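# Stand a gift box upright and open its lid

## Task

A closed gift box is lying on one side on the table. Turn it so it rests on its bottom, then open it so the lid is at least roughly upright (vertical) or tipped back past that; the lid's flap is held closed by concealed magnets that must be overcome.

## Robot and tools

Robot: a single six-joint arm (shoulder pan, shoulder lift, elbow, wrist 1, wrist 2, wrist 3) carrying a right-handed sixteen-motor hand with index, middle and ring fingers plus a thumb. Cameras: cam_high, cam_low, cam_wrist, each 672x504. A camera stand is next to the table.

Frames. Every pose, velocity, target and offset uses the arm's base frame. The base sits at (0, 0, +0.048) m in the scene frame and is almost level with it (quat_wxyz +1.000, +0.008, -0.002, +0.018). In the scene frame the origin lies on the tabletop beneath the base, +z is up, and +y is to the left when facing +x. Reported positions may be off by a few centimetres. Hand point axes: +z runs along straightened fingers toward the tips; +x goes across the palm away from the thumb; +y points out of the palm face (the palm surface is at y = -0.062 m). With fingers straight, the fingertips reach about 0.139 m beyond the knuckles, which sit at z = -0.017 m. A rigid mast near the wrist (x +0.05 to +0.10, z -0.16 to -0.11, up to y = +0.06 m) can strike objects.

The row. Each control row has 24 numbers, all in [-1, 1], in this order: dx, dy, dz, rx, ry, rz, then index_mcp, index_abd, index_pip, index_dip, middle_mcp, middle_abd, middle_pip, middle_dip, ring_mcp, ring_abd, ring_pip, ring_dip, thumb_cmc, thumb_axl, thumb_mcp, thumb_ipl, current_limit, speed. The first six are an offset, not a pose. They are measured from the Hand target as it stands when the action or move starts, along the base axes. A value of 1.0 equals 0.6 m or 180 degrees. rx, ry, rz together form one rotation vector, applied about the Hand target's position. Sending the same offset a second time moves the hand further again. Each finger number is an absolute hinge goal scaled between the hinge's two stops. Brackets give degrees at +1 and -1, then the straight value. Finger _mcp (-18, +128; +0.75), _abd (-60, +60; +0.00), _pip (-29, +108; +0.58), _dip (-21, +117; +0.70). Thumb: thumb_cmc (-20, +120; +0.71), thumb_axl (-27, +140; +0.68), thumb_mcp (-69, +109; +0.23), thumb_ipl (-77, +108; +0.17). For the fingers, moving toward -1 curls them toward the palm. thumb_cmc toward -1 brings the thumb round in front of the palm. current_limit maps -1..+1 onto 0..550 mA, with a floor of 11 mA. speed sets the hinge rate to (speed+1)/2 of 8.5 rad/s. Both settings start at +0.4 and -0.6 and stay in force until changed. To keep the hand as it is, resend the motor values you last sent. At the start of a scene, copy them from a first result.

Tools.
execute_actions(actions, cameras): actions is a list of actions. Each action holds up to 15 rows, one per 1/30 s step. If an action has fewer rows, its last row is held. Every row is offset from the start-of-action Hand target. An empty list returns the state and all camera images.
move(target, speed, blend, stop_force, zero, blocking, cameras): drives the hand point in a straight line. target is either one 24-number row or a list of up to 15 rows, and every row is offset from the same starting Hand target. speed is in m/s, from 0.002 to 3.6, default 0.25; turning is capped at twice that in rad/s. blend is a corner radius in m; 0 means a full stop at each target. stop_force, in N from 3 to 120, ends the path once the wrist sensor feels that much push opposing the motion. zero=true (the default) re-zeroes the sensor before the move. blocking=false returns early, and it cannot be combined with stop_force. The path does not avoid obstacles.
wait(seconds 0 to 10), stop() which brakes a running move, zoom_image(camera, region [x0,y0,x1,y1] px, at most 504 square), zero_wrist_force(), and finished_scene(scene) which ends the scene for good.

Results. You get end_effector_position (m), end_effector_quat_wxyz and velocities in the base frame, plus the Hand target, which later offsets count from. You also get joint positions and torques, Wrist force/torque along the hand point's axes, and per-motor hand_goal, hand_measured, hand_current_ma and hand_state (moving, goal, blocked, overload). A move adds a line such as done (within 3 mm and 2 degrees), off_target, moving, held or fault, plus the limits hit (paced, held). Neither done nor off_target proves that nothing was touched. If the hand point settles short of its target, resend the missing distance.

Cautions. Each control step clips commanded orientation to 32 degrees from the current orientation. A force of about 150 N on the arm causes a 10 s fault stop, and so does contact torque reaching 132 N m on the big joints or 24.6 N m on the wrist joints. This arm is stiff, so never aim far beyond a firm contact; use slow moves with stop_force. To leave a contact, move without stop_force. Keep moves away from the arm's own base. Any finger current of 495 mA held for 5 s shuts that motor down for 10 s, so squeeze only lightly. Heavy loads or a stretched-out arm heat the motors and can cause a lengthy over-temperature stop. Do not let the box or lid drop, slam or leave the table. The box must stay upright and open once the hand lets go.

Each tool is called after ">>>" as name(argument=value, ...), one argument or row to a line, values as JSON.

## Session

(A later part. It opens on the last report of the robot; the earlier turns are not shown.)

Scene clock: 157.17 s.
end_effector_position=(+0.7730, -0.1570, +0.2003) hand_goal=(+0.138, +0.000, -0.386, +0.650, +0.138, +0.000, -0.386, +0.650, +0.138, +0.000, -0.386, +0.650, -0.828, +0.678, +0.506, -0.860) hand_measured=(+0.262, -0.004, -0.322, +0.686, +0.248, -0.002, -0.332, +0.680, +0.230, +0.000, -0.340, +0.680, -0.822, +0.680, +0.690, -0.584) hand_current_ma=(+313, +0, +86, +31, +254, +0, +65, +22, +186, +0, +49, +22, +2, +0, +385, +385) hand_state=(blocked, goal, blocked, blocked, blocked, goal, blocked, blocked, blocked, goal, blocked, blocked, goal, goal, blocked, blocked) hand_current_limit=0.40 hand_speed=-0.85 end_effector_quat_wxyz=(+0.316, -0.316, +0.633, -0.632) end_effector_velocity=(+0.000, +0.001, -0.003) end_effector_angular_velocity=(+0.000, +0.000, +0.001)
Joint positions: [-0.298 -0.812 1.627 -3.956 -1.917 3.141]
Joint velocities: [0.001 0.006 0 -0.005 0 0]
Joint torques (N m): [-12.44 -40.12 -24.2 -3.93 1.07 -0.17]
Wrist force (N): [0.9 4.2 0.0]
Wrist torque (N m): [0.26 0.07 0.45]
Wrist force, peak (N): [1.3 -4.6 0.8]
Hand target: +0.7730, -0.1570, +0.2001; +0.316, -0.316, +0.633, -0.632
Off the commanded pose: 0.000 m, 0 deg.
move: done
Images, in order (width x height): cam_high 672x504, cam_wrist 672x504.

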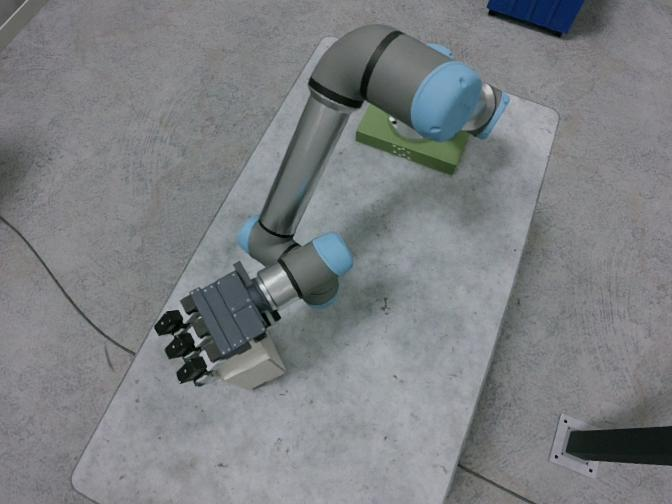

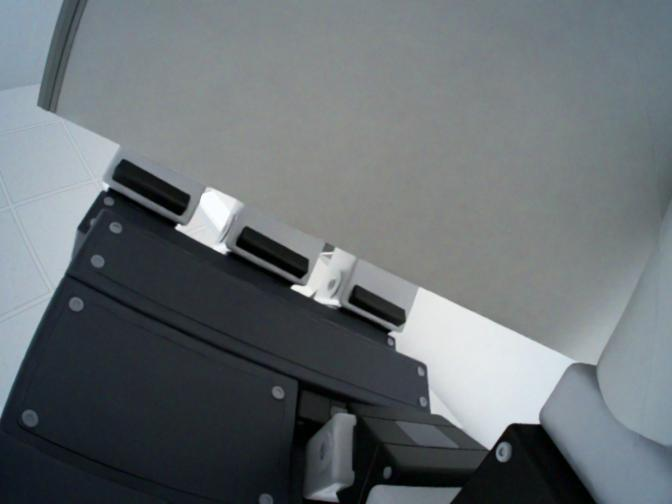

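>>> move(
  target=[
    [0.0, 0.0, 0.05, 0.0, 0.0, 0.0, 0.137, 0.0, -0.387, 0.65, 0.137, 0.0, -0.387, 0.65, 0.137, 0.0, -0.387, 0.65, -0.829, 0.678, 0.506, -0.86, 0.4, -0.85],
    [-0.4217, 0.0617, 0.0667, 0.0, 0.0, 0.205, 0.137, 0.0, -0.387, 0.65, 0.137, 0.0, -0.387, 0.65, 0.137, 0.0, -0.387, 0.65, -0.829, 0.678, 0.506, -0.86, 0.4, -0.85],
  ],
  speed=[0.06, 0.15],
  blend=[0.02, 0.0],
  cameras=["all"],
)

>>> zoom_image(
  camera="cam_high",
  region=[220, 200, 400, 340],
)

Scene clock: 179.63 s.
end_effector_position=(+0.5200, -0.1200, +0.2402) hand_goal=(+0.138, +0.000, -0.386, +0.650, +0.138, +0.000, -0.386, +0.650, +0.138, +0.000, -0.386, +0.650, -0.828, +0.678, +0.506, -0.860) hand_measured=(+0.260, -0.002, -0.322, +0.686, +0.246, -0.002, -0.332, +0.680, +0.228, +0.000, -0.340, +0.680, -0.824, +0.680, +0.692, -0.584) hand_current_ma=(+300, +0, +86, +31, +246, +0, +65, +22, +181, +0, +49, +22, +1, +0, +385, +385) hand_state=(blocked, goal, blocked, blocked, blocked, goal, blocked, blocked, blocked, goal, blocked, blocked, goal, goal, blocked, blocked) hand_current_limit=0.40 hand_speed=-0.85 end_effector_quat_wxyz=(+0.500, -0.500, +0.500, -0.500) end_effector_velocity=(+0.000, +0.001, +0.000) end_effector_angular_velocity=(-0.001, +0.000, +0.005)
Joint positions: [-0.881 -1.304 2.39 -4.228 -0.69 3.141]
Joint velocities: [0 0 0 0 0.005 -0.001]
Joint torques (N m): [-3.83 -18.91 -11.45 0.69 2.03 0.64]
Wrist force (N): [0.9 3.5 0.0]
Wrist torque (N m): [0.22 0.06 0.37]
Wrist force, peak (N): [0.7 5.0 -0.1]
Hand target: +0.5200, -0.1200, +0.2401; +0.500, -0.500, +0.500, -0.500
Off the commanded pose: 0.000 m, 0 deg.
move: done; blend cut to 0.015 m at target 1

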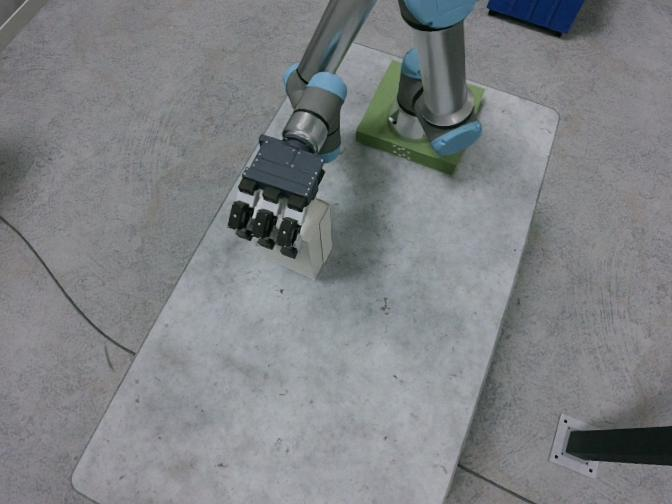

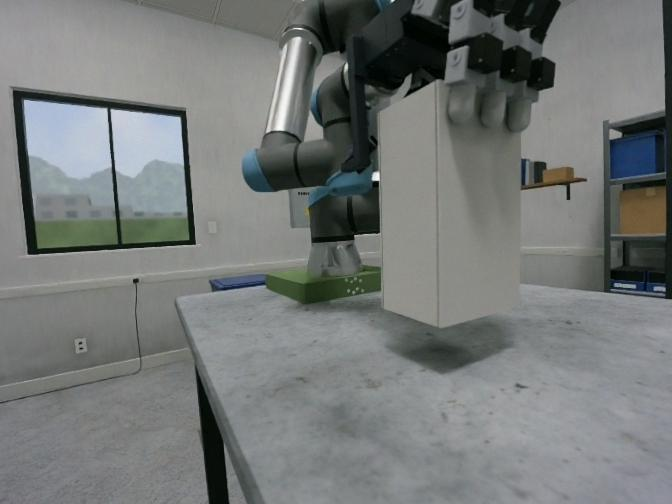

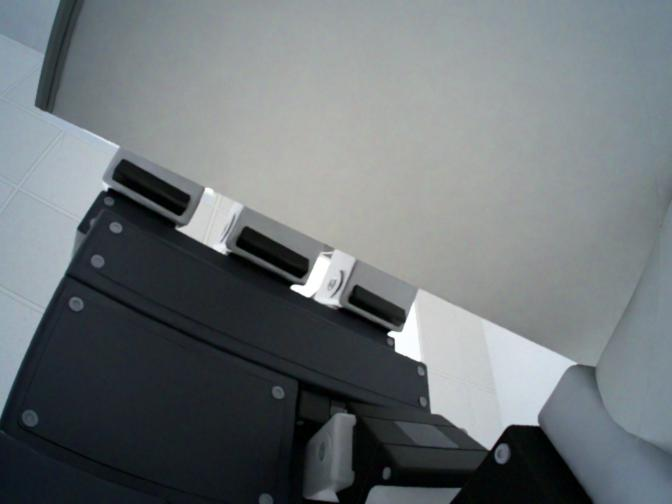

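Scaled by 2.800.

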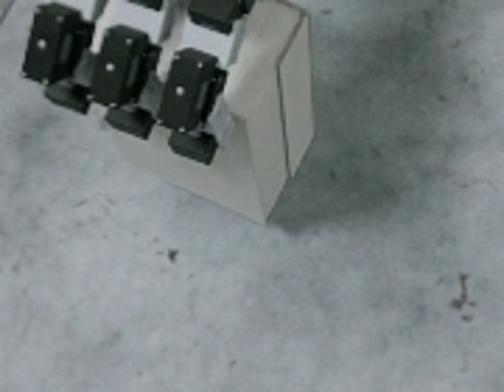

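>>> move(
  target=[0.0, 0.0, -0.1167, 0.0, 0.0, 0.0, 0.137, 0.0, -0.387, 0.65, 0.137, 0.0, -0.387, 0.65, 0.137, 0.0, -0.387, 0.65, -0.829, 0.678, 0.506, -0.86, 0.4, -0.85],
  speed=0.05,
  stop_force=3,
  cameras=["cam_high", "cam_low"],
)

>>> zoom_image(
  camera="cam_low",
  region=[330, 60, 580, 380],
)

Scene clock: 196.37 s.
end_effector_position=(+0.5199, -0.1199, +0.1831) hand_goal=(+0.138, +0.000, -0.386, +0.650, +0.138, +0.000, -0.386, +0.650, +0.138, +0.000, -0.386, +0.650, -0.828, +0.678, +0.506, -0.860) hand_measured=(+0.252, -0.002, -0.322, +0.680, +0.242, -0.002, -0.334, +0.674, +0.226, -0.002, -0.340, +0.676, -0.832, +0.678, +0.700, -0.586) hand_current_ma=(+268, +0, +86, +25, +233, +0, +62, +16, +174, +0, +49, +18, -1, +0, +385, +385) hand_state=(blocked, goal, blocked, blocked, blocked, goal, blocked, blocked, blocked, goal, blocked, blocked, goal, goal, blocked, blocked) hand_current_limit=0.40 hand_speed=-0.85 end_effector_quat_wxyz=(+0.500, -0.500, +0.500, -0.500)
Joint positions: [-0.881 -1.12 2.408 -4.428 -0.689 3.141]
Joint torques (N m): [-0.63 -16.82 -14.91 -3.16 -1.06 -1.2]
Wrist force (N): [0.7 3.4 -0.3]
Wrist torque (N m): [0.25 0.09 0.42]
Wrist force, peak (N): [4.8 -10.9 -1.6]
Hand target: +0.5200, -0.1200, +0.1831; +0.500, -0.500, +0.500, -0.500 (not the last commanded pose)
Off the commanded pose: 0.013 m, 0 deg.
move: contact
Images, in order (width x height): cam_high 672x504, cam_low 672x504.

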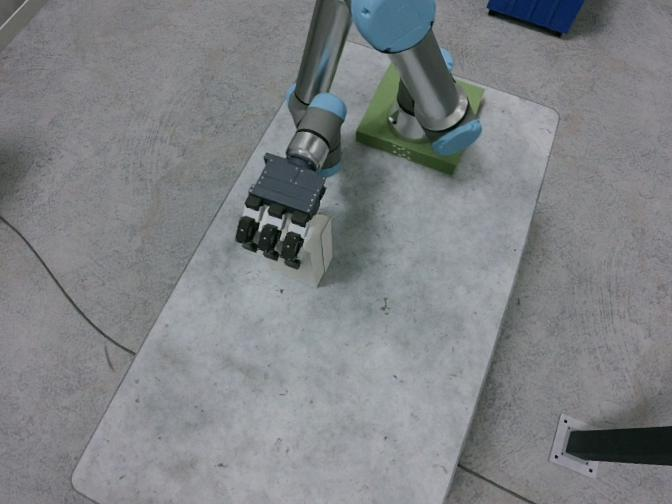

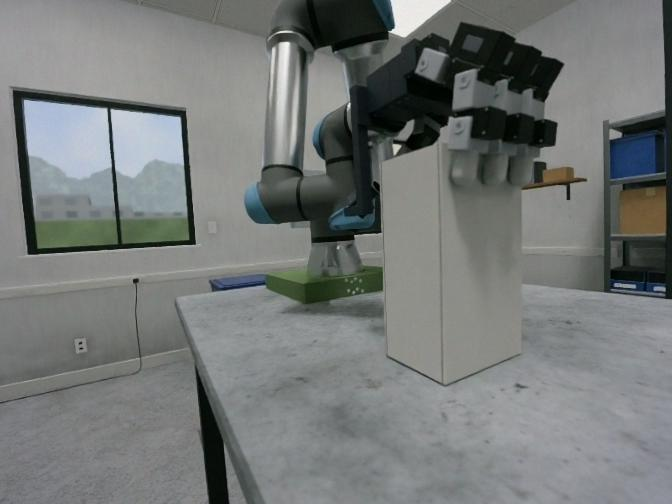

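Scaled by 1.575.

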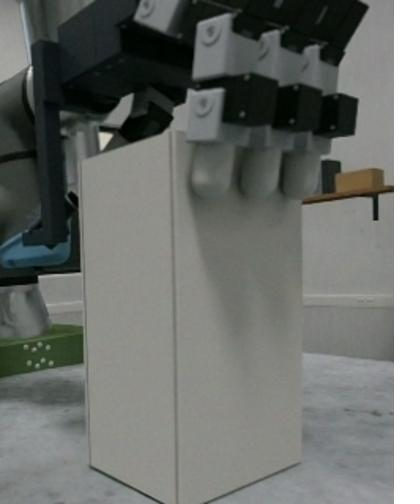

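>>> move(
  target=[
    [0.1, 0.0, -0.006, 0.0, 0.0833, 0.0, 0.137, 0.0, -0.387, 0.65, 0.137, 0.0, -0.387, 0.65, 0.137, 0.0, -0.387, 0.65, -0.829, 0.678, 0.506, -0.86, 0.4, -0.85],
    [0.1937, 0.0, -0.0425, 0.0, 0.1667, 0.0, 0.137, 0.0, -0.387, 0.65, 0.137, 0.0, -0.387, 0.65, 0.137, 0.0, -0.387, 0.65, -0.829, 0.678, 0.506, -0.86, 0.4, -0.85],
    [0.2747, 0.0, -0.102, 0.0, 0.25, 0.0, 0.137, 0.0, -0.387, 0.65, 0.137, 0.0, -0.387, 0.65, 0.137, 0.0, -0.387, 0.65, -0.829, 0.678, 0.506, -0.86, 0.4, -0.85],
  ],
  speed=0.12,
  blend=[0.02, 0.02, 0.0],
  cameras=["all"],
)

>>> zoom_image(
  camera="cam_low",
  region=[330, 60, 672, 400],
)

Scene clock: 204.20 s.
end_effector_position=(+0.6848, -0.1198, +0.1218) hand_goal=(+0.138, +0.000, -0.386, +0.650, +0.138, +0.000, -0.386, +0.650, +0.138, +0.000, -0.386, +0.650, -0.828, +0.678, +0.506, -0.860) hand_measured=(+0.252, -0.002, -0.322, +0.680, +0.242, +0.000, -0.334, +0.674, +0.226, -0.002, -0.340, +0.676, -0.830, +0.678, +0.700, -0.586) hand_current_ma=(+268, +0, +87, +25, +232, +0, +62, +16, +173, +0, +49, +18, +0, +0, +385, +385) hand_state=(blocked, goal, blocked, blocked, blocked, goal, blocked, blocked, blocked, goal, blocked, blocked, goal, goal, blocked, blocked) hand_current_limit=0.40 hand_speed=-0.85 end_effector_quat_wxyz=(-0.271, +0.653, -0.653, +0.270)
Joint positions: [-0.464 -1.051 1.753 -3.002 -1.249 2.801]
Joint torques (N m): [-14.81 -51.86 -27.01 -1.5 1.97 1.02]
Wrist force (N): [0.3 3.0 1.8]
Wrist torque (N m): [0.39 -0.06 0.34]
Wrist force, peak (N): [0.8 4.0 0.6]
Hand target: +0.6848, -0.1200, +0.1219; -0.271, +0.653, -0.653, +0.270
Off the commanded pose: 0.000 m, 0 deg.
move: done

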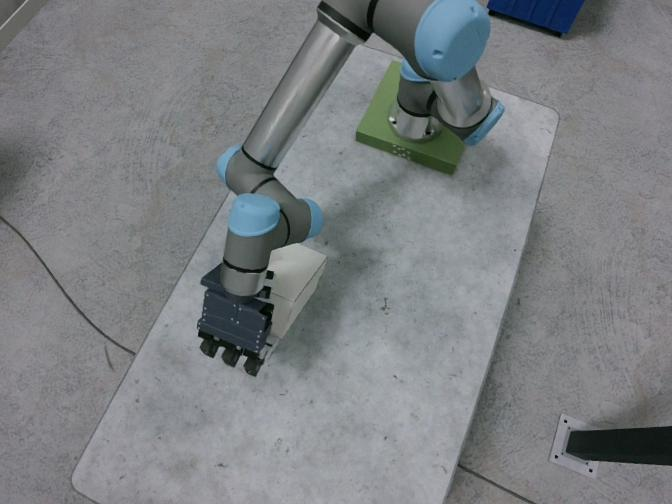

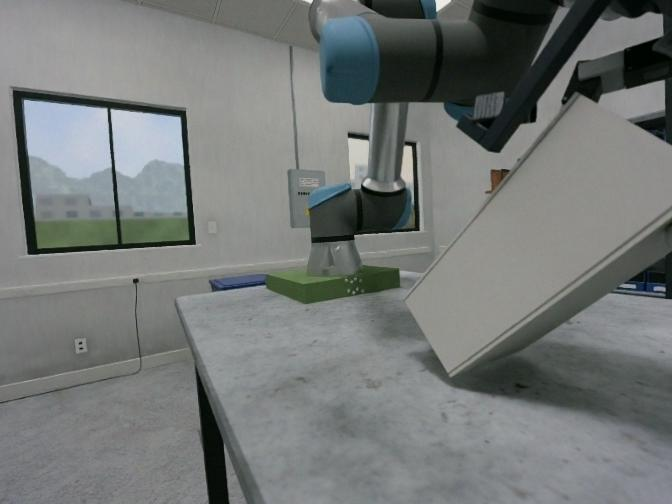

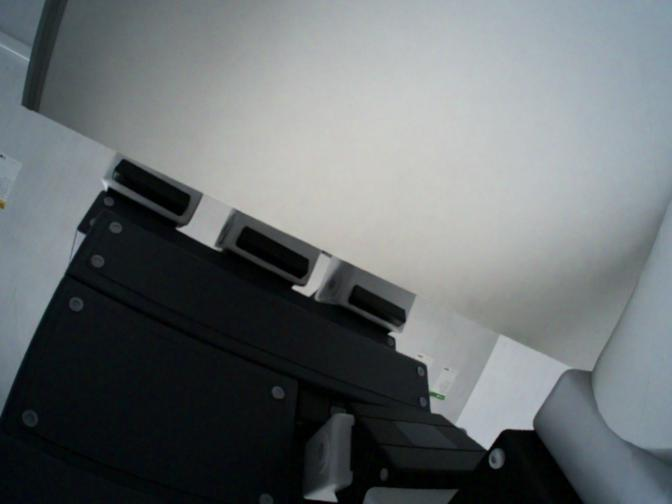

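Scaled by 1.474.

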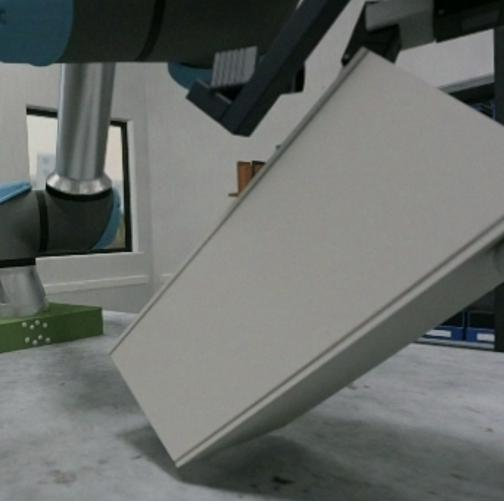

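>>> move(
  target=[
    [0.0628, 0.0, -0.0783, 0.0, 0.0833, 0.0, 0.137, 0.0, -0.387, 0.65, 0.137, 0.0, -0.387, 0.65, 0.137, 0.0, -0.387, 0.65, -0.829, 0.678, 0.506, -0.86, 0.4, -0.85],
    [0.0927, 0.0, -0.1385, 0.0, 0.1389, 0.0, 0.137, 0.0, -0.387, 0.65, 0.137, 0.0, -0.387, 0.65, 0.137, 0.0, -0.387, 0.65, -0.829, 0.678, 0.506, -0.86, 0.4, -0.85],
    [0.107, 0.0, -0.1832, 0.0, 0.1778, 0.0, 0.137, 0.0, -0.387, 0.65, 0.137, 0.0, -0.387, 0.65, 0.137, 0.0, -0.387, 0.65, -0.829, 0.678, 0.506, -0.86, 0.4, -0.85],
  ],
  speed=0.1,
  blend=[0.02, 0.02, 0.0],
  cameras=["all"],
)

>>> zoom_image(
  camera="cam_low",
  region=[380, 100, 672, 400],
)

>>> zoom_image(
  camera="cam_high",
  region=[170, 190, 350, 400],
)

Scene clock: 210.07 s.
end_effector_position=(+0.7490, -0.1198, +0.0119) hand_goal=(+0.138, +0.000, -0.386, +0.650, +0.138, +0.000, -0.386, +0.650, +0.138, +0.000, -0.386, +0.650, -0.828, +0.678, +0.506, -0.860) hand_measured=(+0.252, -0.002, -0.322, +0.680, +0.242, +0.000, -0.334, +0.674, +0.226, -0.002, -0.340, +0.676, -0.828, +0.678, +0.700, -0.586) hand_current_ma=(+268, +0, +88, +25, +232, +0, +62, +16, +173, +0, +49, +18, +0, +0, +385, +385) hand_state=(blocked, goal, blocked, blocked, blocked, goal, blocked, blocked, blocked, goal, blocked, blocked, goal, goal, blocked, blocked) hand_current_limit=0.40 hand_speed=-0.85 end_effector_quat_wxyz=(-0.080, +0.703, -0.702, +0.080)
Joint positions: [-0.35 -0.648 1.14 -2.276 -1.494 2.8]
Joint torques (N m): [-13.12 -63.61 -26.43 -1.46 2.03 -1.12]
Wrist force (N): [0.3 1.2 2.6]
Wrist torque (N m): [0.39 -0.13 0.08]
Wrist force, peak (N): [0.8 3.2 1.8]
Hand target: +0.7490, -0.1200, +0.0120; -0.080, +0.703, -0.703, +0.080
Off the commanded pose: 0.000 m, 0 deg.
move: done

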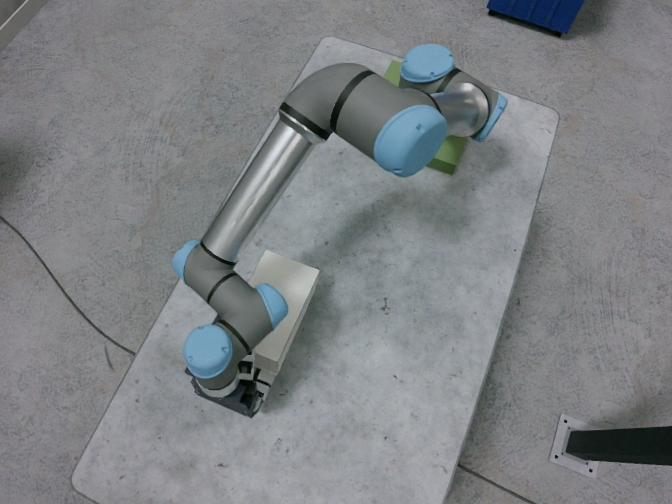

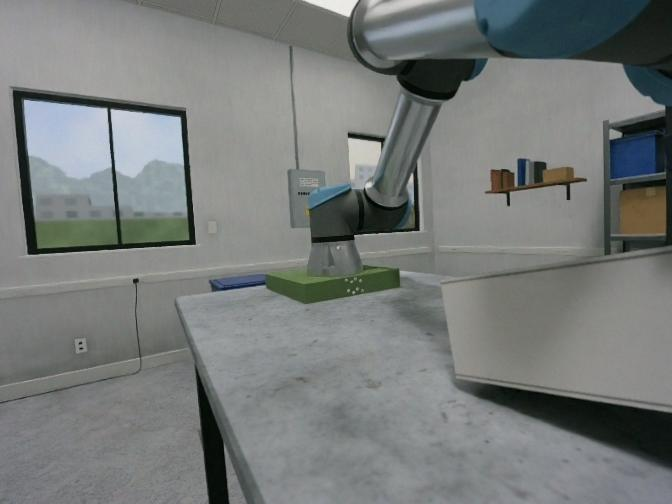

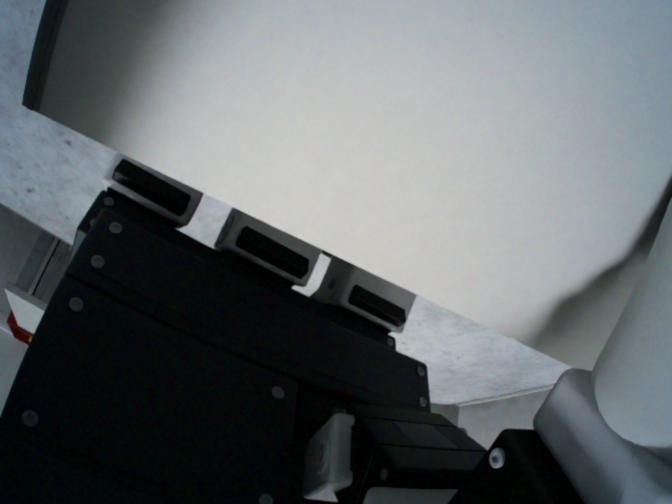

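Scaled by 1.680.

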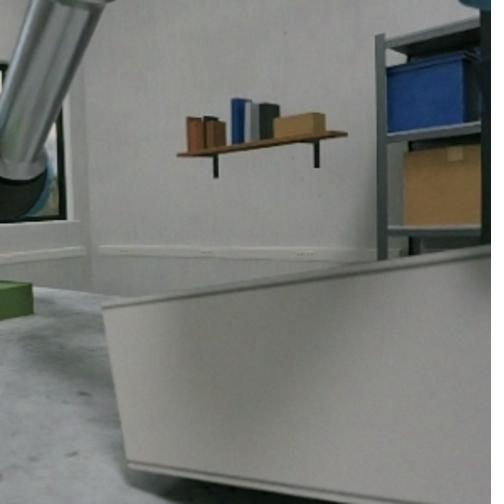

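Scaled by 2.400.

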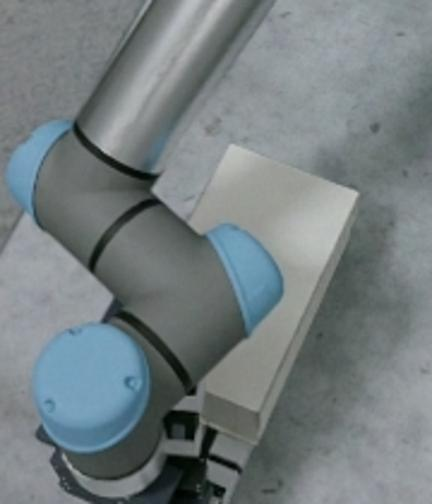

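>>> move(
  target=[0.0, 0.0, -0.0167, 0.0, 0.0, 0.0, 0.137, 0.0, -0.387, 0.65, 0.137, 0.0, -0.387, 0.65, 0.137, 0.0, -0.387, 0.65, -0.829, 0.678, 0.506, -0.86, 0.4, -0.85],
  speed=0.02,
  stop_force=3,
)

>>> execute_actions(
  actions=[
    [[0,0,0,0,0,0, 0.252,0.0,-0.322,0.68, 0.242,0.0,-0.334,0.674, 0.226,0.0,-0.34,0.676, -0.829,0.678,0.70,-0.586, 0.4,-0.85]],
    [[0,0,0,0,0,0, 0.252,0.0,-0.322,0.68, 0.242,0.0,-0.334,0.674, 0.226,0.0,-0.34,0.676, -0.829,0.678,0.72,-0.5, 0.4,-0.9]],
    [[0,0,0,0,0,0, 0.252,0.0,-0.322,0.68, 0.242,0.0,-0.334,0.674, 0.226,0.0,-0.34,0.676, -0.829,0.678,0.787,-0.265, 0.4,-0.85]],
    [[0,0,0,0,0,0, 0.252,0.0,-0.322,0.68, 0.242,0.0,-0.334,0.674, 0.226,0.0,-0.34,0.676, -0.829,0.678,0.787,-0.265, 0.4,-0.85]],
  ],
  cameras=["all"],
)

>>> zoom_image(
  camera="cam_low",
  region=[400, 200, 672, 450],
)

Scene clock: 238.47 s.
end_effector_position=(+0.7490, -0.1200, +0.0020) hand_goal=(+0.138, +0.000, -0.386, +0.650, +0.138, +0.000, -0.386, +0.650, +0.138, +0.000, -0.386, +0.650, -0.828, +0.678, +0.506, -0.860) hand_measured=(+0.252, -0.002, -0.322, +0.680, +0.242, +0.000, -0.334, +0.674, +0.226, -0.002, -0.338, +0.676, -0.840, +0.678, +0.700, -0.590) hand_current_ma=(+268, +0, +88, +25, +232, +0, +62, +16, +173, +0, +53, +18, -4, +0, +385, +385) hand_state=(blocked, goal, blocked, blocked, blocked, goal, blocked, blocked, blocked, goal, blocked, blocked, goal, goal, blocked, blocked) hand_current_limit=0.40 hand_speed=-0.85 end_effector_quat_wxyz=(-0.080, +0.703, -0.703, +0.080)
Joint positions: [-0.35 -0.636 1.145 -2.293 -1.494 2.8]
Joint torques (N m): [-14.12 -70.14 -31.19 -0.79 1.9 -1]
Wrist force (N): [0.3 0.7 1.0]
Wrist torque (N m): [0.06 -0.18 0.06]
Wrist force, peak (N): [0.1 1.3 2.8]
Hand target: +0.7490, -0.1200, +0.0020; -0.080, +0.703, -0.703, +0.080
Off the commanded pose: 0.000 m, 0 deg.
move: done

Scene clock: 240.67 s.
end_effector_position=(+0.7490, -0.1200, +0.0020) hand_goal=(+0.252, +0.000, -0.322, +0.680, +0.242, +0.000, -0.334, +0.674, +0.226, +0.000, -0.340, +0.676, -0.828, +0.678, +0.788, -0.264) hand_measured=(+0.262, +0.000, -0.314, +0.684, +0.256, +0.000, -0.318, +0.682, +0.248, +0.000, -0.320, +0.688, -0.830, +0.678, +0.778, -0.268) hand_current_ma=(+4, +0, +3, +1, +6, +0, +7, +2, +14, +0, +12, +4, +0, +0, -6, -1) hand_state=(goal, goal, goal, goal, goal, goal, goal, goal, blocked, goal, blocked, goal, goal, goal, goal, goal) hand_current_limit=0.40 hand_speed=-0.85 end_effector_quat_wxyz=(-0.080, +0.703, -0.703, +0.080)
Joint positions: [-0.35 -0.636 1.145 -2.293 -1.494 2.8]
Joint torques (N m): [-13.16 -69 -31.82 -1.5 1.93 -0.9]
Wrist force (N): [0.1 1.4 1.6]
Wrist torque (N m): [0.19 -0.14 0.10]
Wrist force, peak (N): [0.1 1.6 1.6]
Hand target: +0.7490, -0.1200, +0.0020; -0.080, +0.703, -0.703, +0.080
Off the commanded pose: 0.000 m, 0 deg.

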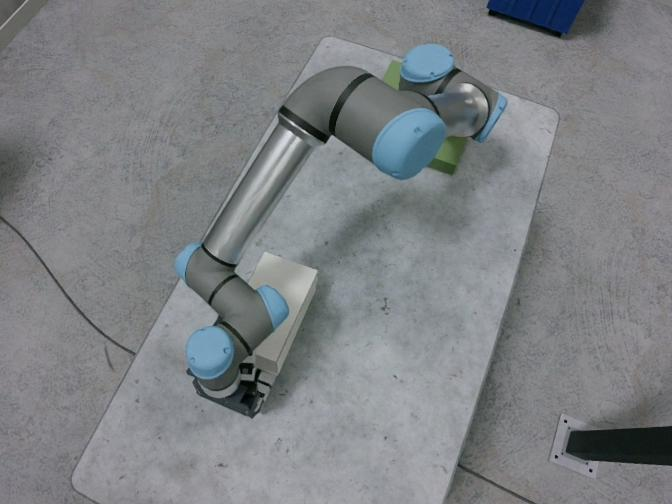

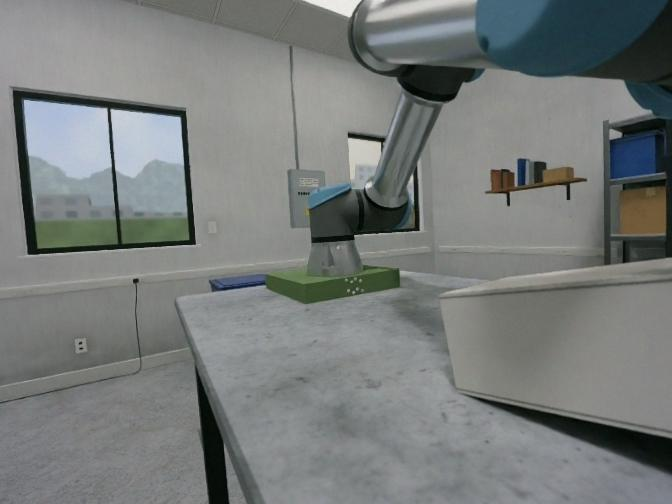

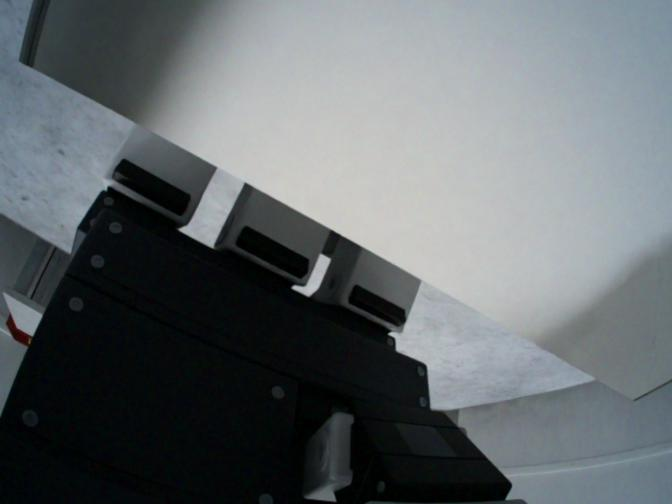

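Scaled by 1.853.

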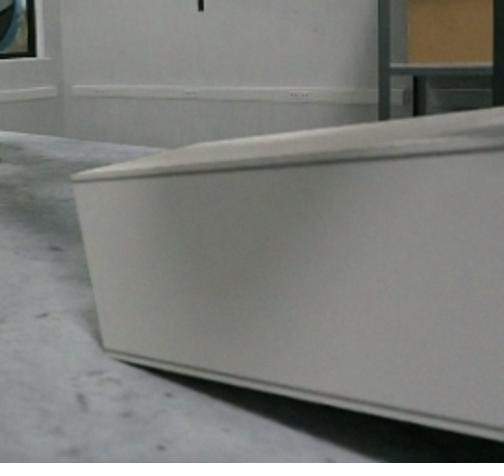

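>>> move(
  target=[0.0, 0.0, 0.0345, 0.0, 0.0, 0.0, 0.342, 0.0, 0.022, 0.696, 0.342, 0.0, 0.022, 0.696, 0.342, 0.0, 0.022, 0.696, -0.829, 0.678, 0.787, -0.265, 0.4, -0.93],
  speed=0.015,
  cameras=["all"],
)

>>> zoom_image(
  camera="cam_low",
  region=[400, 200, 672, 450],
)

Scene clock: 247.83 s.
end_effector_position=(+0.7490, -0.1200, +0.0228) hand_goal=(+0.342, +0.000, +0.022, +0.696, +0.342, +0.000, +0.022, +0.696, +0.342, +0.000, +0.022, +0.696, -0.828, +0.678, +0.788, -0.264) hand_measured=(+0.348, +0.000, +0.028, +0.698, +0.348, +0.000, +0.022, +0.696, +0.348, +0.000, +0.020, +0.698, -0.830, +0.678, +0.778, -0.268) hand_current_ma=(+1, +0, +2, +0, +2, +0, +0, +0, +2, +0, +0, +0, +0, +0, -6, -1) hand_state=(goal, goal, goal, goal, goal, goal, goal, goal, goal, goal, goal, goal, goal, goal, goal, goal) hand_current_limit=0.40 hand_speed=-0.93 end_effector_quat_wxyz=(-0.080, +0.703, -0.703, +0.080)
Joint positions: [-0.35 -0.661 1.135 -2.258 -1.494 2.8]
Joint torques (N m): [-11.53 -53.46 -26.55 -4.22 1.96 -0.38]
Wrist force (N): [0.3 1.3 1.2]
Wrist torque (N m): [0.10 -0.04 0.05]
Wrist force, peak (N): [0.0 1.7 1.6]
Hand target: +0.7490, -0.1200, +0.0227; -0.080, +0.703, -0.703, +0.080
Off the commanded pose: 0.000 m, 0 deg.
move: done

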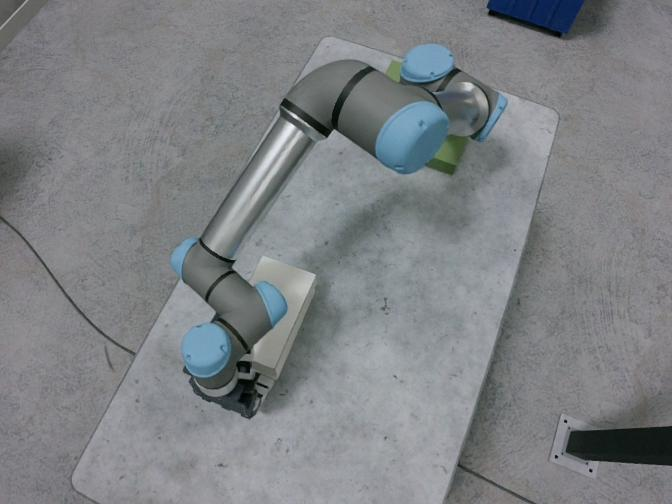

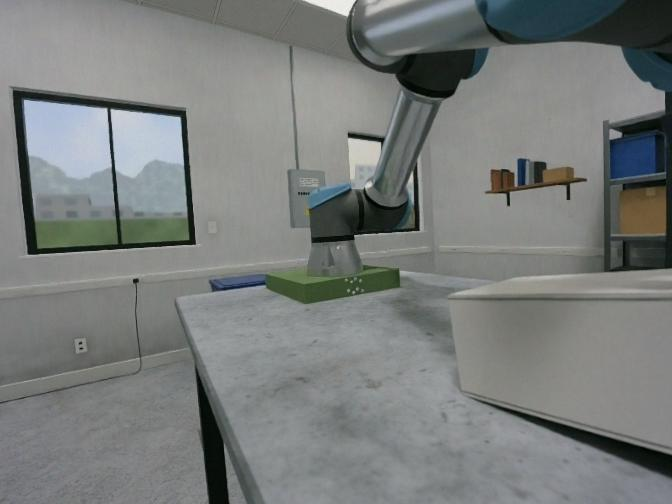

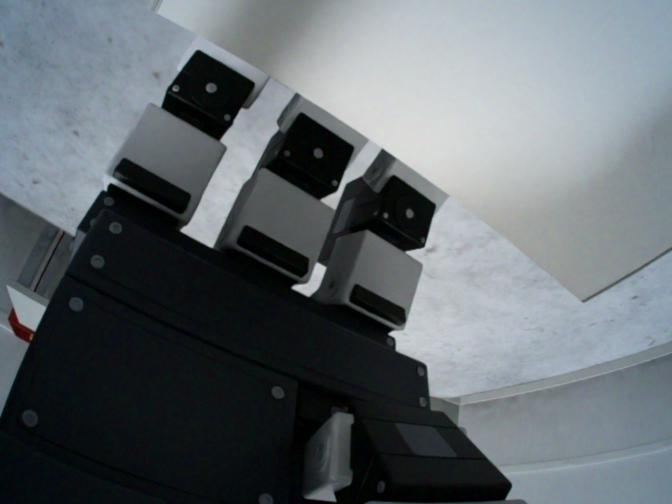

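Scaled by 1.853.

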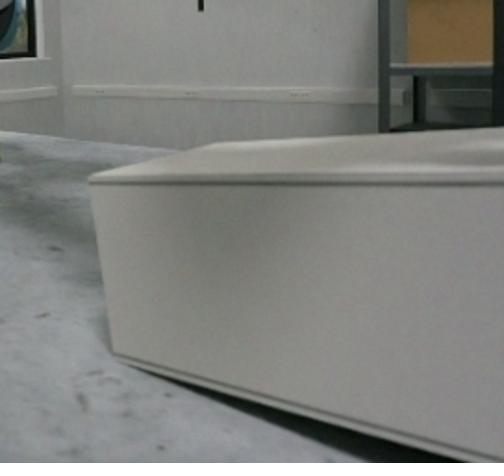

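>>> move(
  target=[0.0667, 0.0, 0.0, 0.0, 0.0, 0.0, 0.342, 0.0, 0.022, 0.696, 0.342, 0.0, 0.022, 0.696, 0.342, 0.0, 0.022, 0.696, -0.829, 0.678, 0.787, -0.265, 0.4, -0.93],
  speed=0.03,
  cameras=["all"],
)

>>> zoom_image(
  camera="cam_low",
  region=[400, 200, 672, 450],
)

Scene clock: 251.73 s.
end_effector_position=(+0.7890, -0.1198, +0.0226) hand_goal=(+0.342, +0.000, +0.022, +0.696, +0.342, +0.000, +0.022, +0.696, +0.342, +0.000, +0.022, +0.696, -0.828, +0.678, +0.788, -0.264) hand_measured=(+0.352, +0.000, +0.030, +0.698, +0.348, +0.000, +0.024, +0.696, +0.348, +0.000, +0.022, +0.698, -0.830, +0.678, +0.778, -0.268) hand_current_ma=(+4, +0, +2, +0, +2, +0, +0, +0, +1, +0, +0, +0, +0, +0, -6, -1) hand_state=(goal, goal, goal, goal, goal, goal, goal, goal, goal, goal, goal, goal, goal, goal, goal, goal) hand_current_limit=0.40 hand_speed=-0.93 end_effector_quat_wxyz=(-0.080, +0.703, -0.703, +0.080)
Joint positions: [-0.333 -0.561 0.938 -2.162 -1.497 2.816]
Joint torques (N m): [2.7 -73.2 -16.53 -4 -1.93 -1.05]
Wrist force (N): [0.0 0.2 1.0]
Wrist torque (N m): [0.13 0.00 0.01]
Wrist force, peak (N): [0.0 2.0 1.1]
Hand target: +0.7890, -0.1200, +0.0227; -0.080, +0.703, -0.703, +0.080
Off the commanded pose: 0.000 m, 0 deg.
move: done

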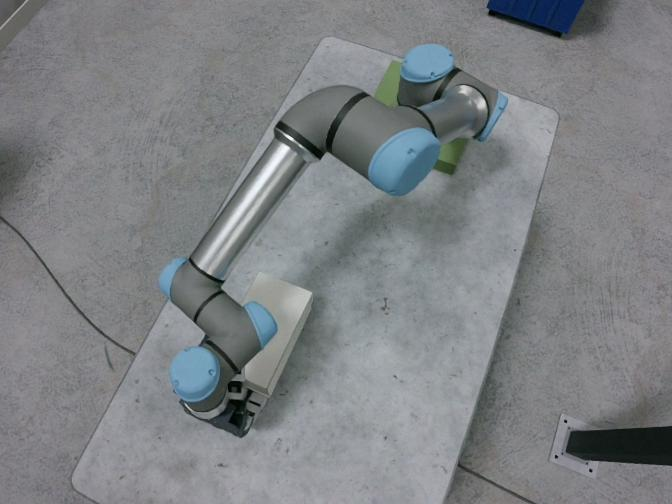

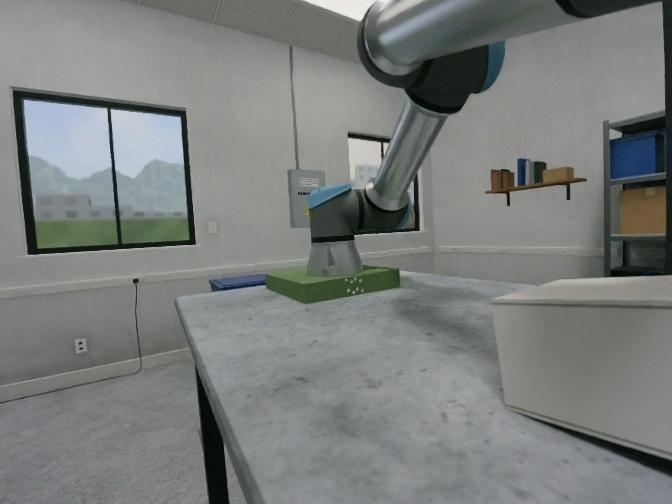

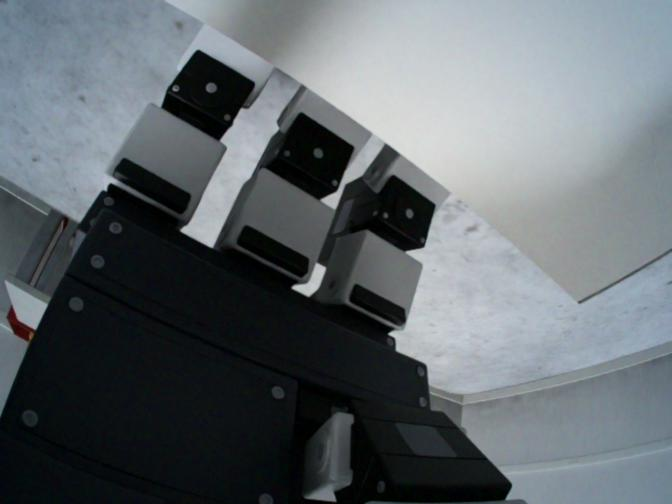

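Scaled by 1.853.

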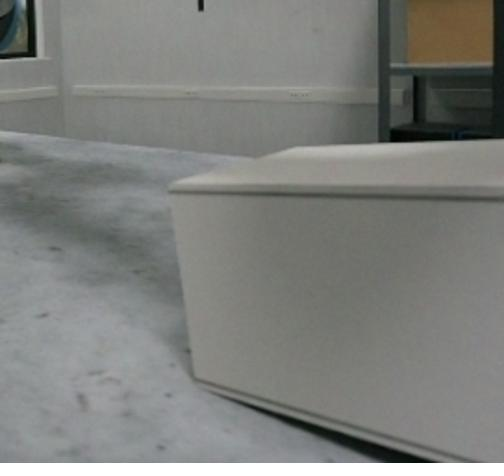

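>>> move(
  target=[0.0, 0.0, 0.032, 0.0, 0.0, 0.0, 0.411, 0.0, 0.212, 0.696, 0.411, 0.0, 0.212, 0.696, 0.411, 0.0, 0.212, 0.696, -0.829, 0.678, 0.787, -0.265, 0.4, -0.95],
  speed=0.015,
  cameras=["cam_low", "cam_wrist"],
)

>>> zoom_image(
  camera="cam_low",
  region=[400, 200, 672, 450],
)

Scene clock: 256.77 s.
end_effector_position=(+0.7890, -0.1200, +0.0420) hand_goal=(+0.412, +0.000, +0.212, +0.696, +0.412, +0.000, +0.212, +0.696, +0.412, +0.000, +0.212, +0.696, -0.828, +0.678, +0.788, -0.264) hand_measured=(+0.420, +0.000, +0.218, +0.698, +0.414, +0.000, +0.212, +0.694, +0.412, +0.000, +0.210, +0.694, -0.830, +0.678, +0.778, -0.268) hand_current_ma=(+3, +0, +2, +0, +0, +0, +0, +0, +0, +0, +0, +0, +0, +0, -6, -1) hand_state=(goal, goal, goal, goal, goal, goal, goal, goal, goal, goal, goal, goal, goal, goal, goal, goal) hand_current_limit=0.40 hand_speed=-0.95 end_effector_quat_wxyz=(-0.080, +0.703, -0.703, +0.080)
Joint positions: [-0.333 -0.581 0.925 -2.129 -1.497 2.816]
Joint torques (N m): [-12.52 -61.63 -28.45 -2.98 1.25 -1.05]
Wrist force (N): [-0.1 0.4 1.2]
Wrist torque (N m): [0.05 -0.03 0.02]
Wrist force, peak (N): [0.4 2.6 -0.9]
Hand target: +0.7890, -0.1200, +0.0419; -0.080, +0.703, -0.703, +0.080
Off the commanded pose: 0.000 m, 0 deg.
move: done
Images, in order (width x height): cam_low 672x504, cam_wrist 672x504.

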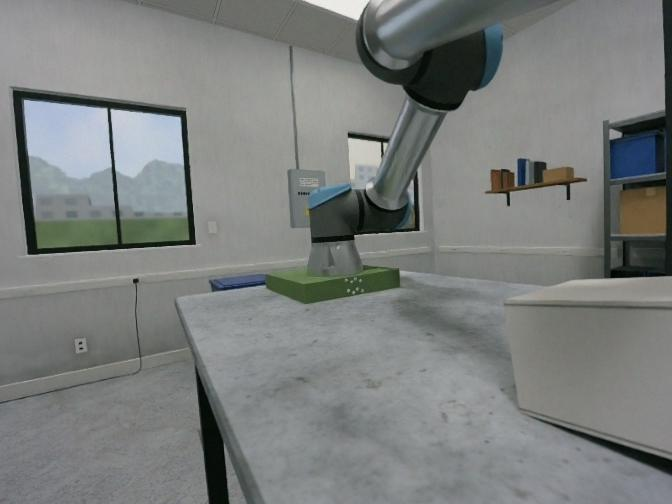

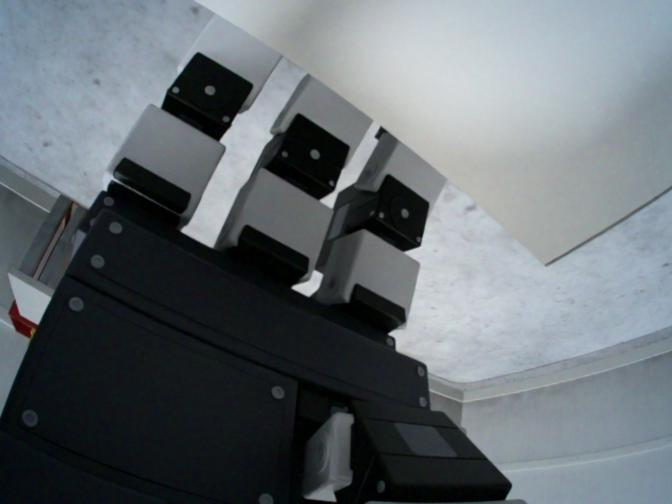

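Scaled by 1.853.

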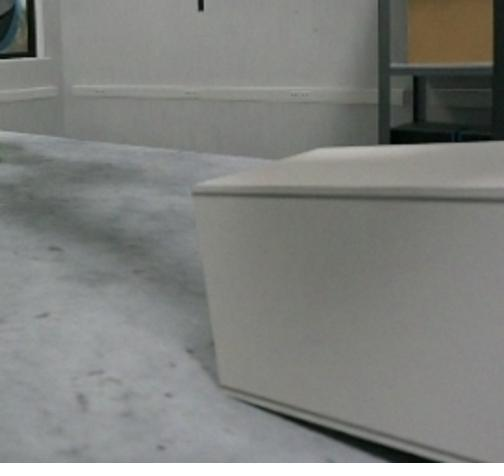

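>>> move(
  target=[0.0, 0.0, 0.013, 0.0, 0.0, 0.0, 0.452, 0.0, 0.314, 0.696, 0.452, 0.0, 0.314, 0.696, 0.452, 0.0, 0.314, 0.696, -0.829, 0.678, 0.787, -0.265, 0.4, -0.97],
  speed=0.01,
  cameras=["cam_low", "cam_wrist"],
)

>>> zoom_image(
  camera="cam_low",
  region=[400, 200, 672, 450],
)

Scene clock: 260.70 s.
end_effector_position=(+0.7890, -0.1200, +0.0498) hand_goal=(+0.452, +0.000, +0.314, +0.696, +0.452, +0.000, +0.314, +0.696, +0.452, +0.000, +0.314, +0.696, -0.828, +0.678, +0.788, -0.264) hand_measured=(+0.456, +0.000, +0.312, +0.698, +0.456, +0.000, +0.312, +0.696, +0.450, +0.000, +0.312, +0.694, -0.830, +0.678, +0.778, -0.268) hand_current_ma=(+1, +0, +0, +0, +1, +0, +0, +0, +0, +0, +0, +0, +0, +0, -6, -1) hand_state=(goal, goal, goal, goal, goal, goal, goal, goal, goal, goal, goal, goal, goal, goal, goal, goal) hand_current_limit=0.40 hand_speed=-0.97 end_effector_quat_wxyz=(-0.080, +0.703, -0.703, +0.080)
Joint positions: [-0.333 -0.589 0.919 -2.115 -1.497 2.816]
Joint torques (N m): [-13.56 -58.98 -24.77 -3.91 1.28 -1]
Wrist force (N): [0.3 0.3 0.5]
Wrist torque (N m): [0.03 -0.08 0.06]
Wrist force, peak (N): [0.2 0.9 1.9]
Hand target: +0.7890, -0.1200, +0.0497; -0.080, +0.703, -0.703, +0.080
Off the commanded pose: 0.000 m, 0 deg.
move: done
Images, in order (width x height): cam_low 672x504, cam_wrist 672x504.

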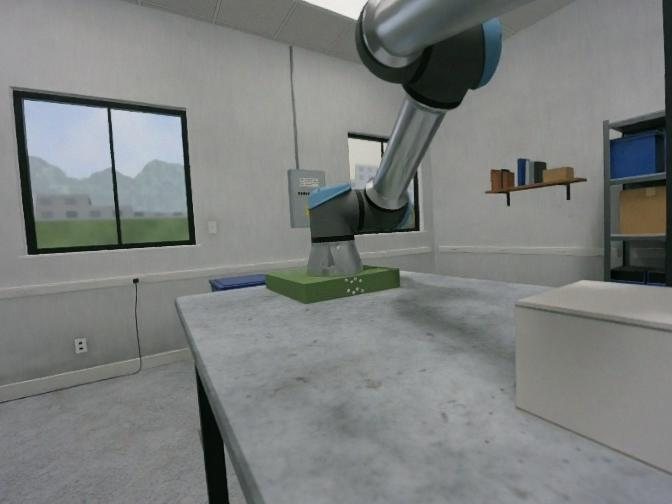

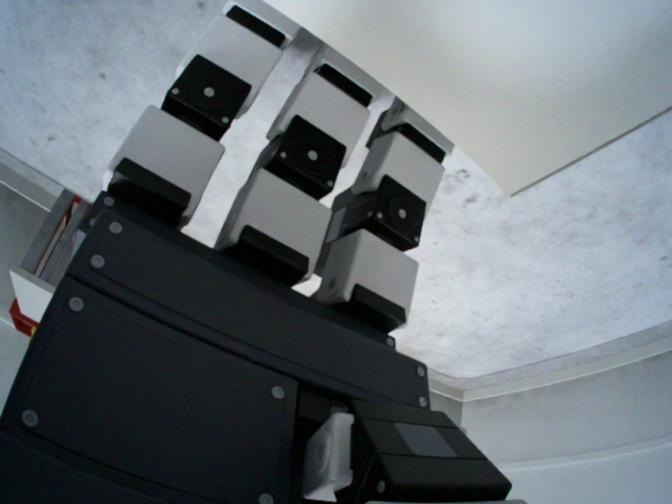

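Scaled by 1.853.

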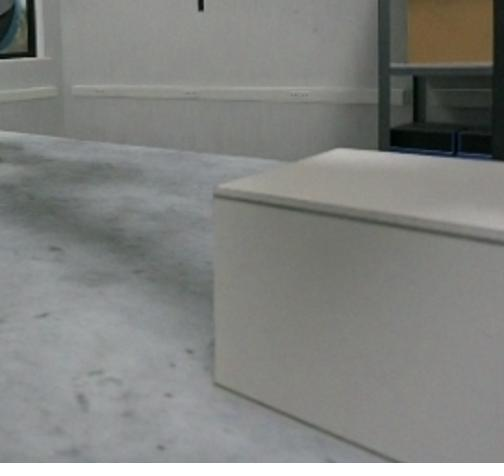

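>>> move(
  target=[
    [0.03, 0.0, 0.03, 0.0, 0.0, 0.0, 0.452, 0.0, 0.314, 0.696, 0.452, 0.0, 0.314, 0.696, 0.452, 0.0, 0.314, 0.696, -0.829, 0.678, 0.787, -0.265, 0.4, -0.6],
    [0.03, 0.05, 0.35, -0.01, 0.01, 0.1, 0.452, 0.0, 0.314, 0.696, 0.452, 0.0, 0.314, 0.696, 0.452, 0.0, 0.314, 0.696, -0.829, 0.678, 0.787, -0.265, 0.4, -0.6],
    [-0.25, 0.433, 0.3, -0.0567, 0.0567, 0.4974, 0.452, 0.0, 0.314, 0.696, 0.452, 0.0, 0.314, 0.696, 0.452, 0.0, 0.314, 0.696, -0.829, 0.678, 0.787, -0.265, 0.4, -0.6],
  ],
  speed=[0.05, 0.3, 0.35],
  blend=[0.01, 0.05, 0.0],
  cameras=["all"],
)

>>> zoom_image(
  camera="cam_high",
  region=[200, 250, 340, 420],
)

>>> zoom_image(
  camera="cam_low",
  region=[470, 240, 672, 504],
)

Scene clock: 286.83 s.
end_effector_position=(+0.6390, +0.1399, +0.2298) hand_goal=(+0.452, +0.000, +0.314, +0.696, +0.452, +0.000, +0.314, +0.696, +0.452, +0.000, +0.314, +0.696, -0.828, +0.678, +0.788, -0.264) hand_measured=(+0.456, +0.000, +0.312, +0.698, +0.456, +0.000, +0.312, +0.696, +0.454, +0.000, +0.314, +0.694, -0.830, +0.678, +0.778, -0.268) hand_current_ma=(+1, +0, +0, +0, +1, +0, +0, +0, +0, +0, +0, +0, +0, +0, -4, -1) hand_state=(goal, goal, goal, goal, goal, goal, goal, goal, goal, goal, goal, goal, goal, goal, goal, goal) hand_current_limit=0.40 hand_speed=-0.60 end_effector_quat_wxyz=(+0.000, +1.000, +0.000, +0.000)
Joint positions: [0.136 -1.076 1.274 -1.769 -1.571 1.707]
Joint torques (N m): [-7.85 -37.09 -25.03 -0.43 1.86 -1.25]
Wrist force (N): [0.1 0.3 0.7]
Wrist torque (N m): [0.05 -0.08 -0.01]
Wrist force, peak (N): [1.0 1.5 3.7]
Hand target: +0.6390, +0.1398, +0.2297; +0.000, +1.000, +0.000, +0.000
Off the commanded pose: 0.000 m, 0 deg.
move: done

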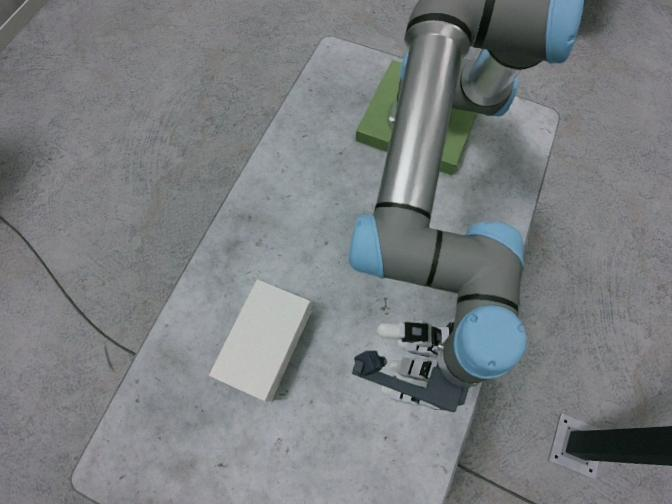

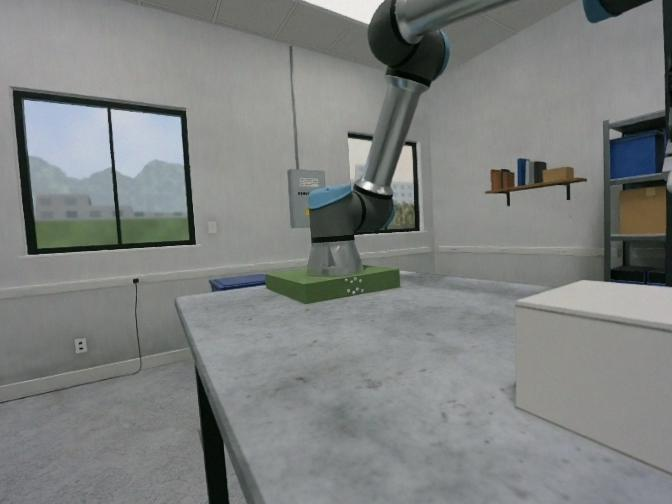

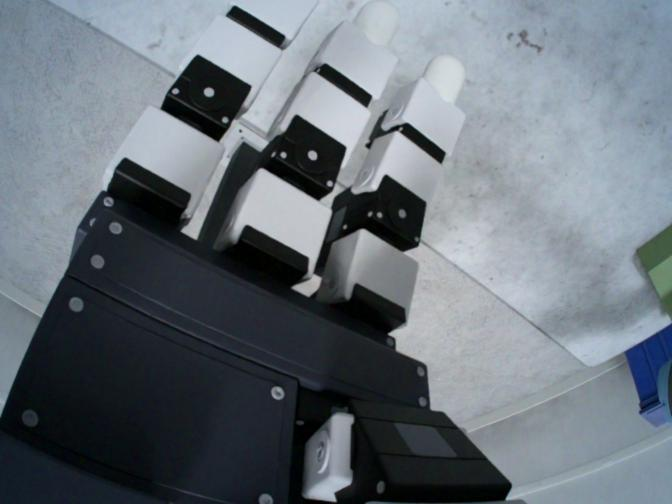

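Scaled by 2.965.

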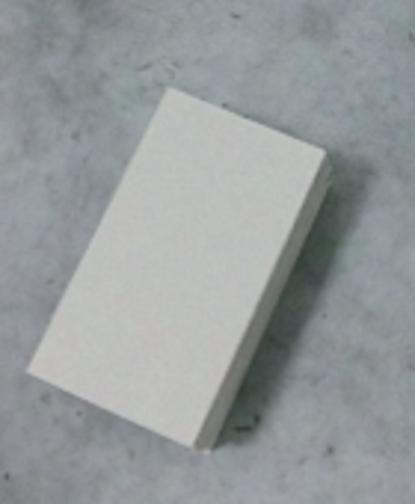

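Scaled by 1.909.

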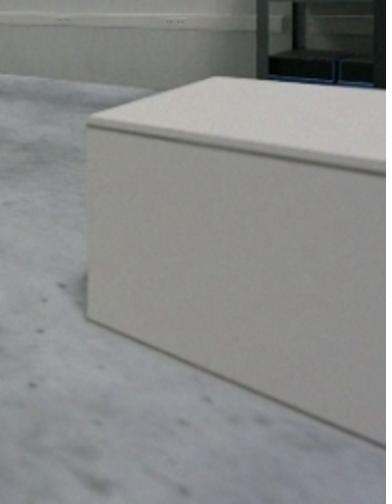

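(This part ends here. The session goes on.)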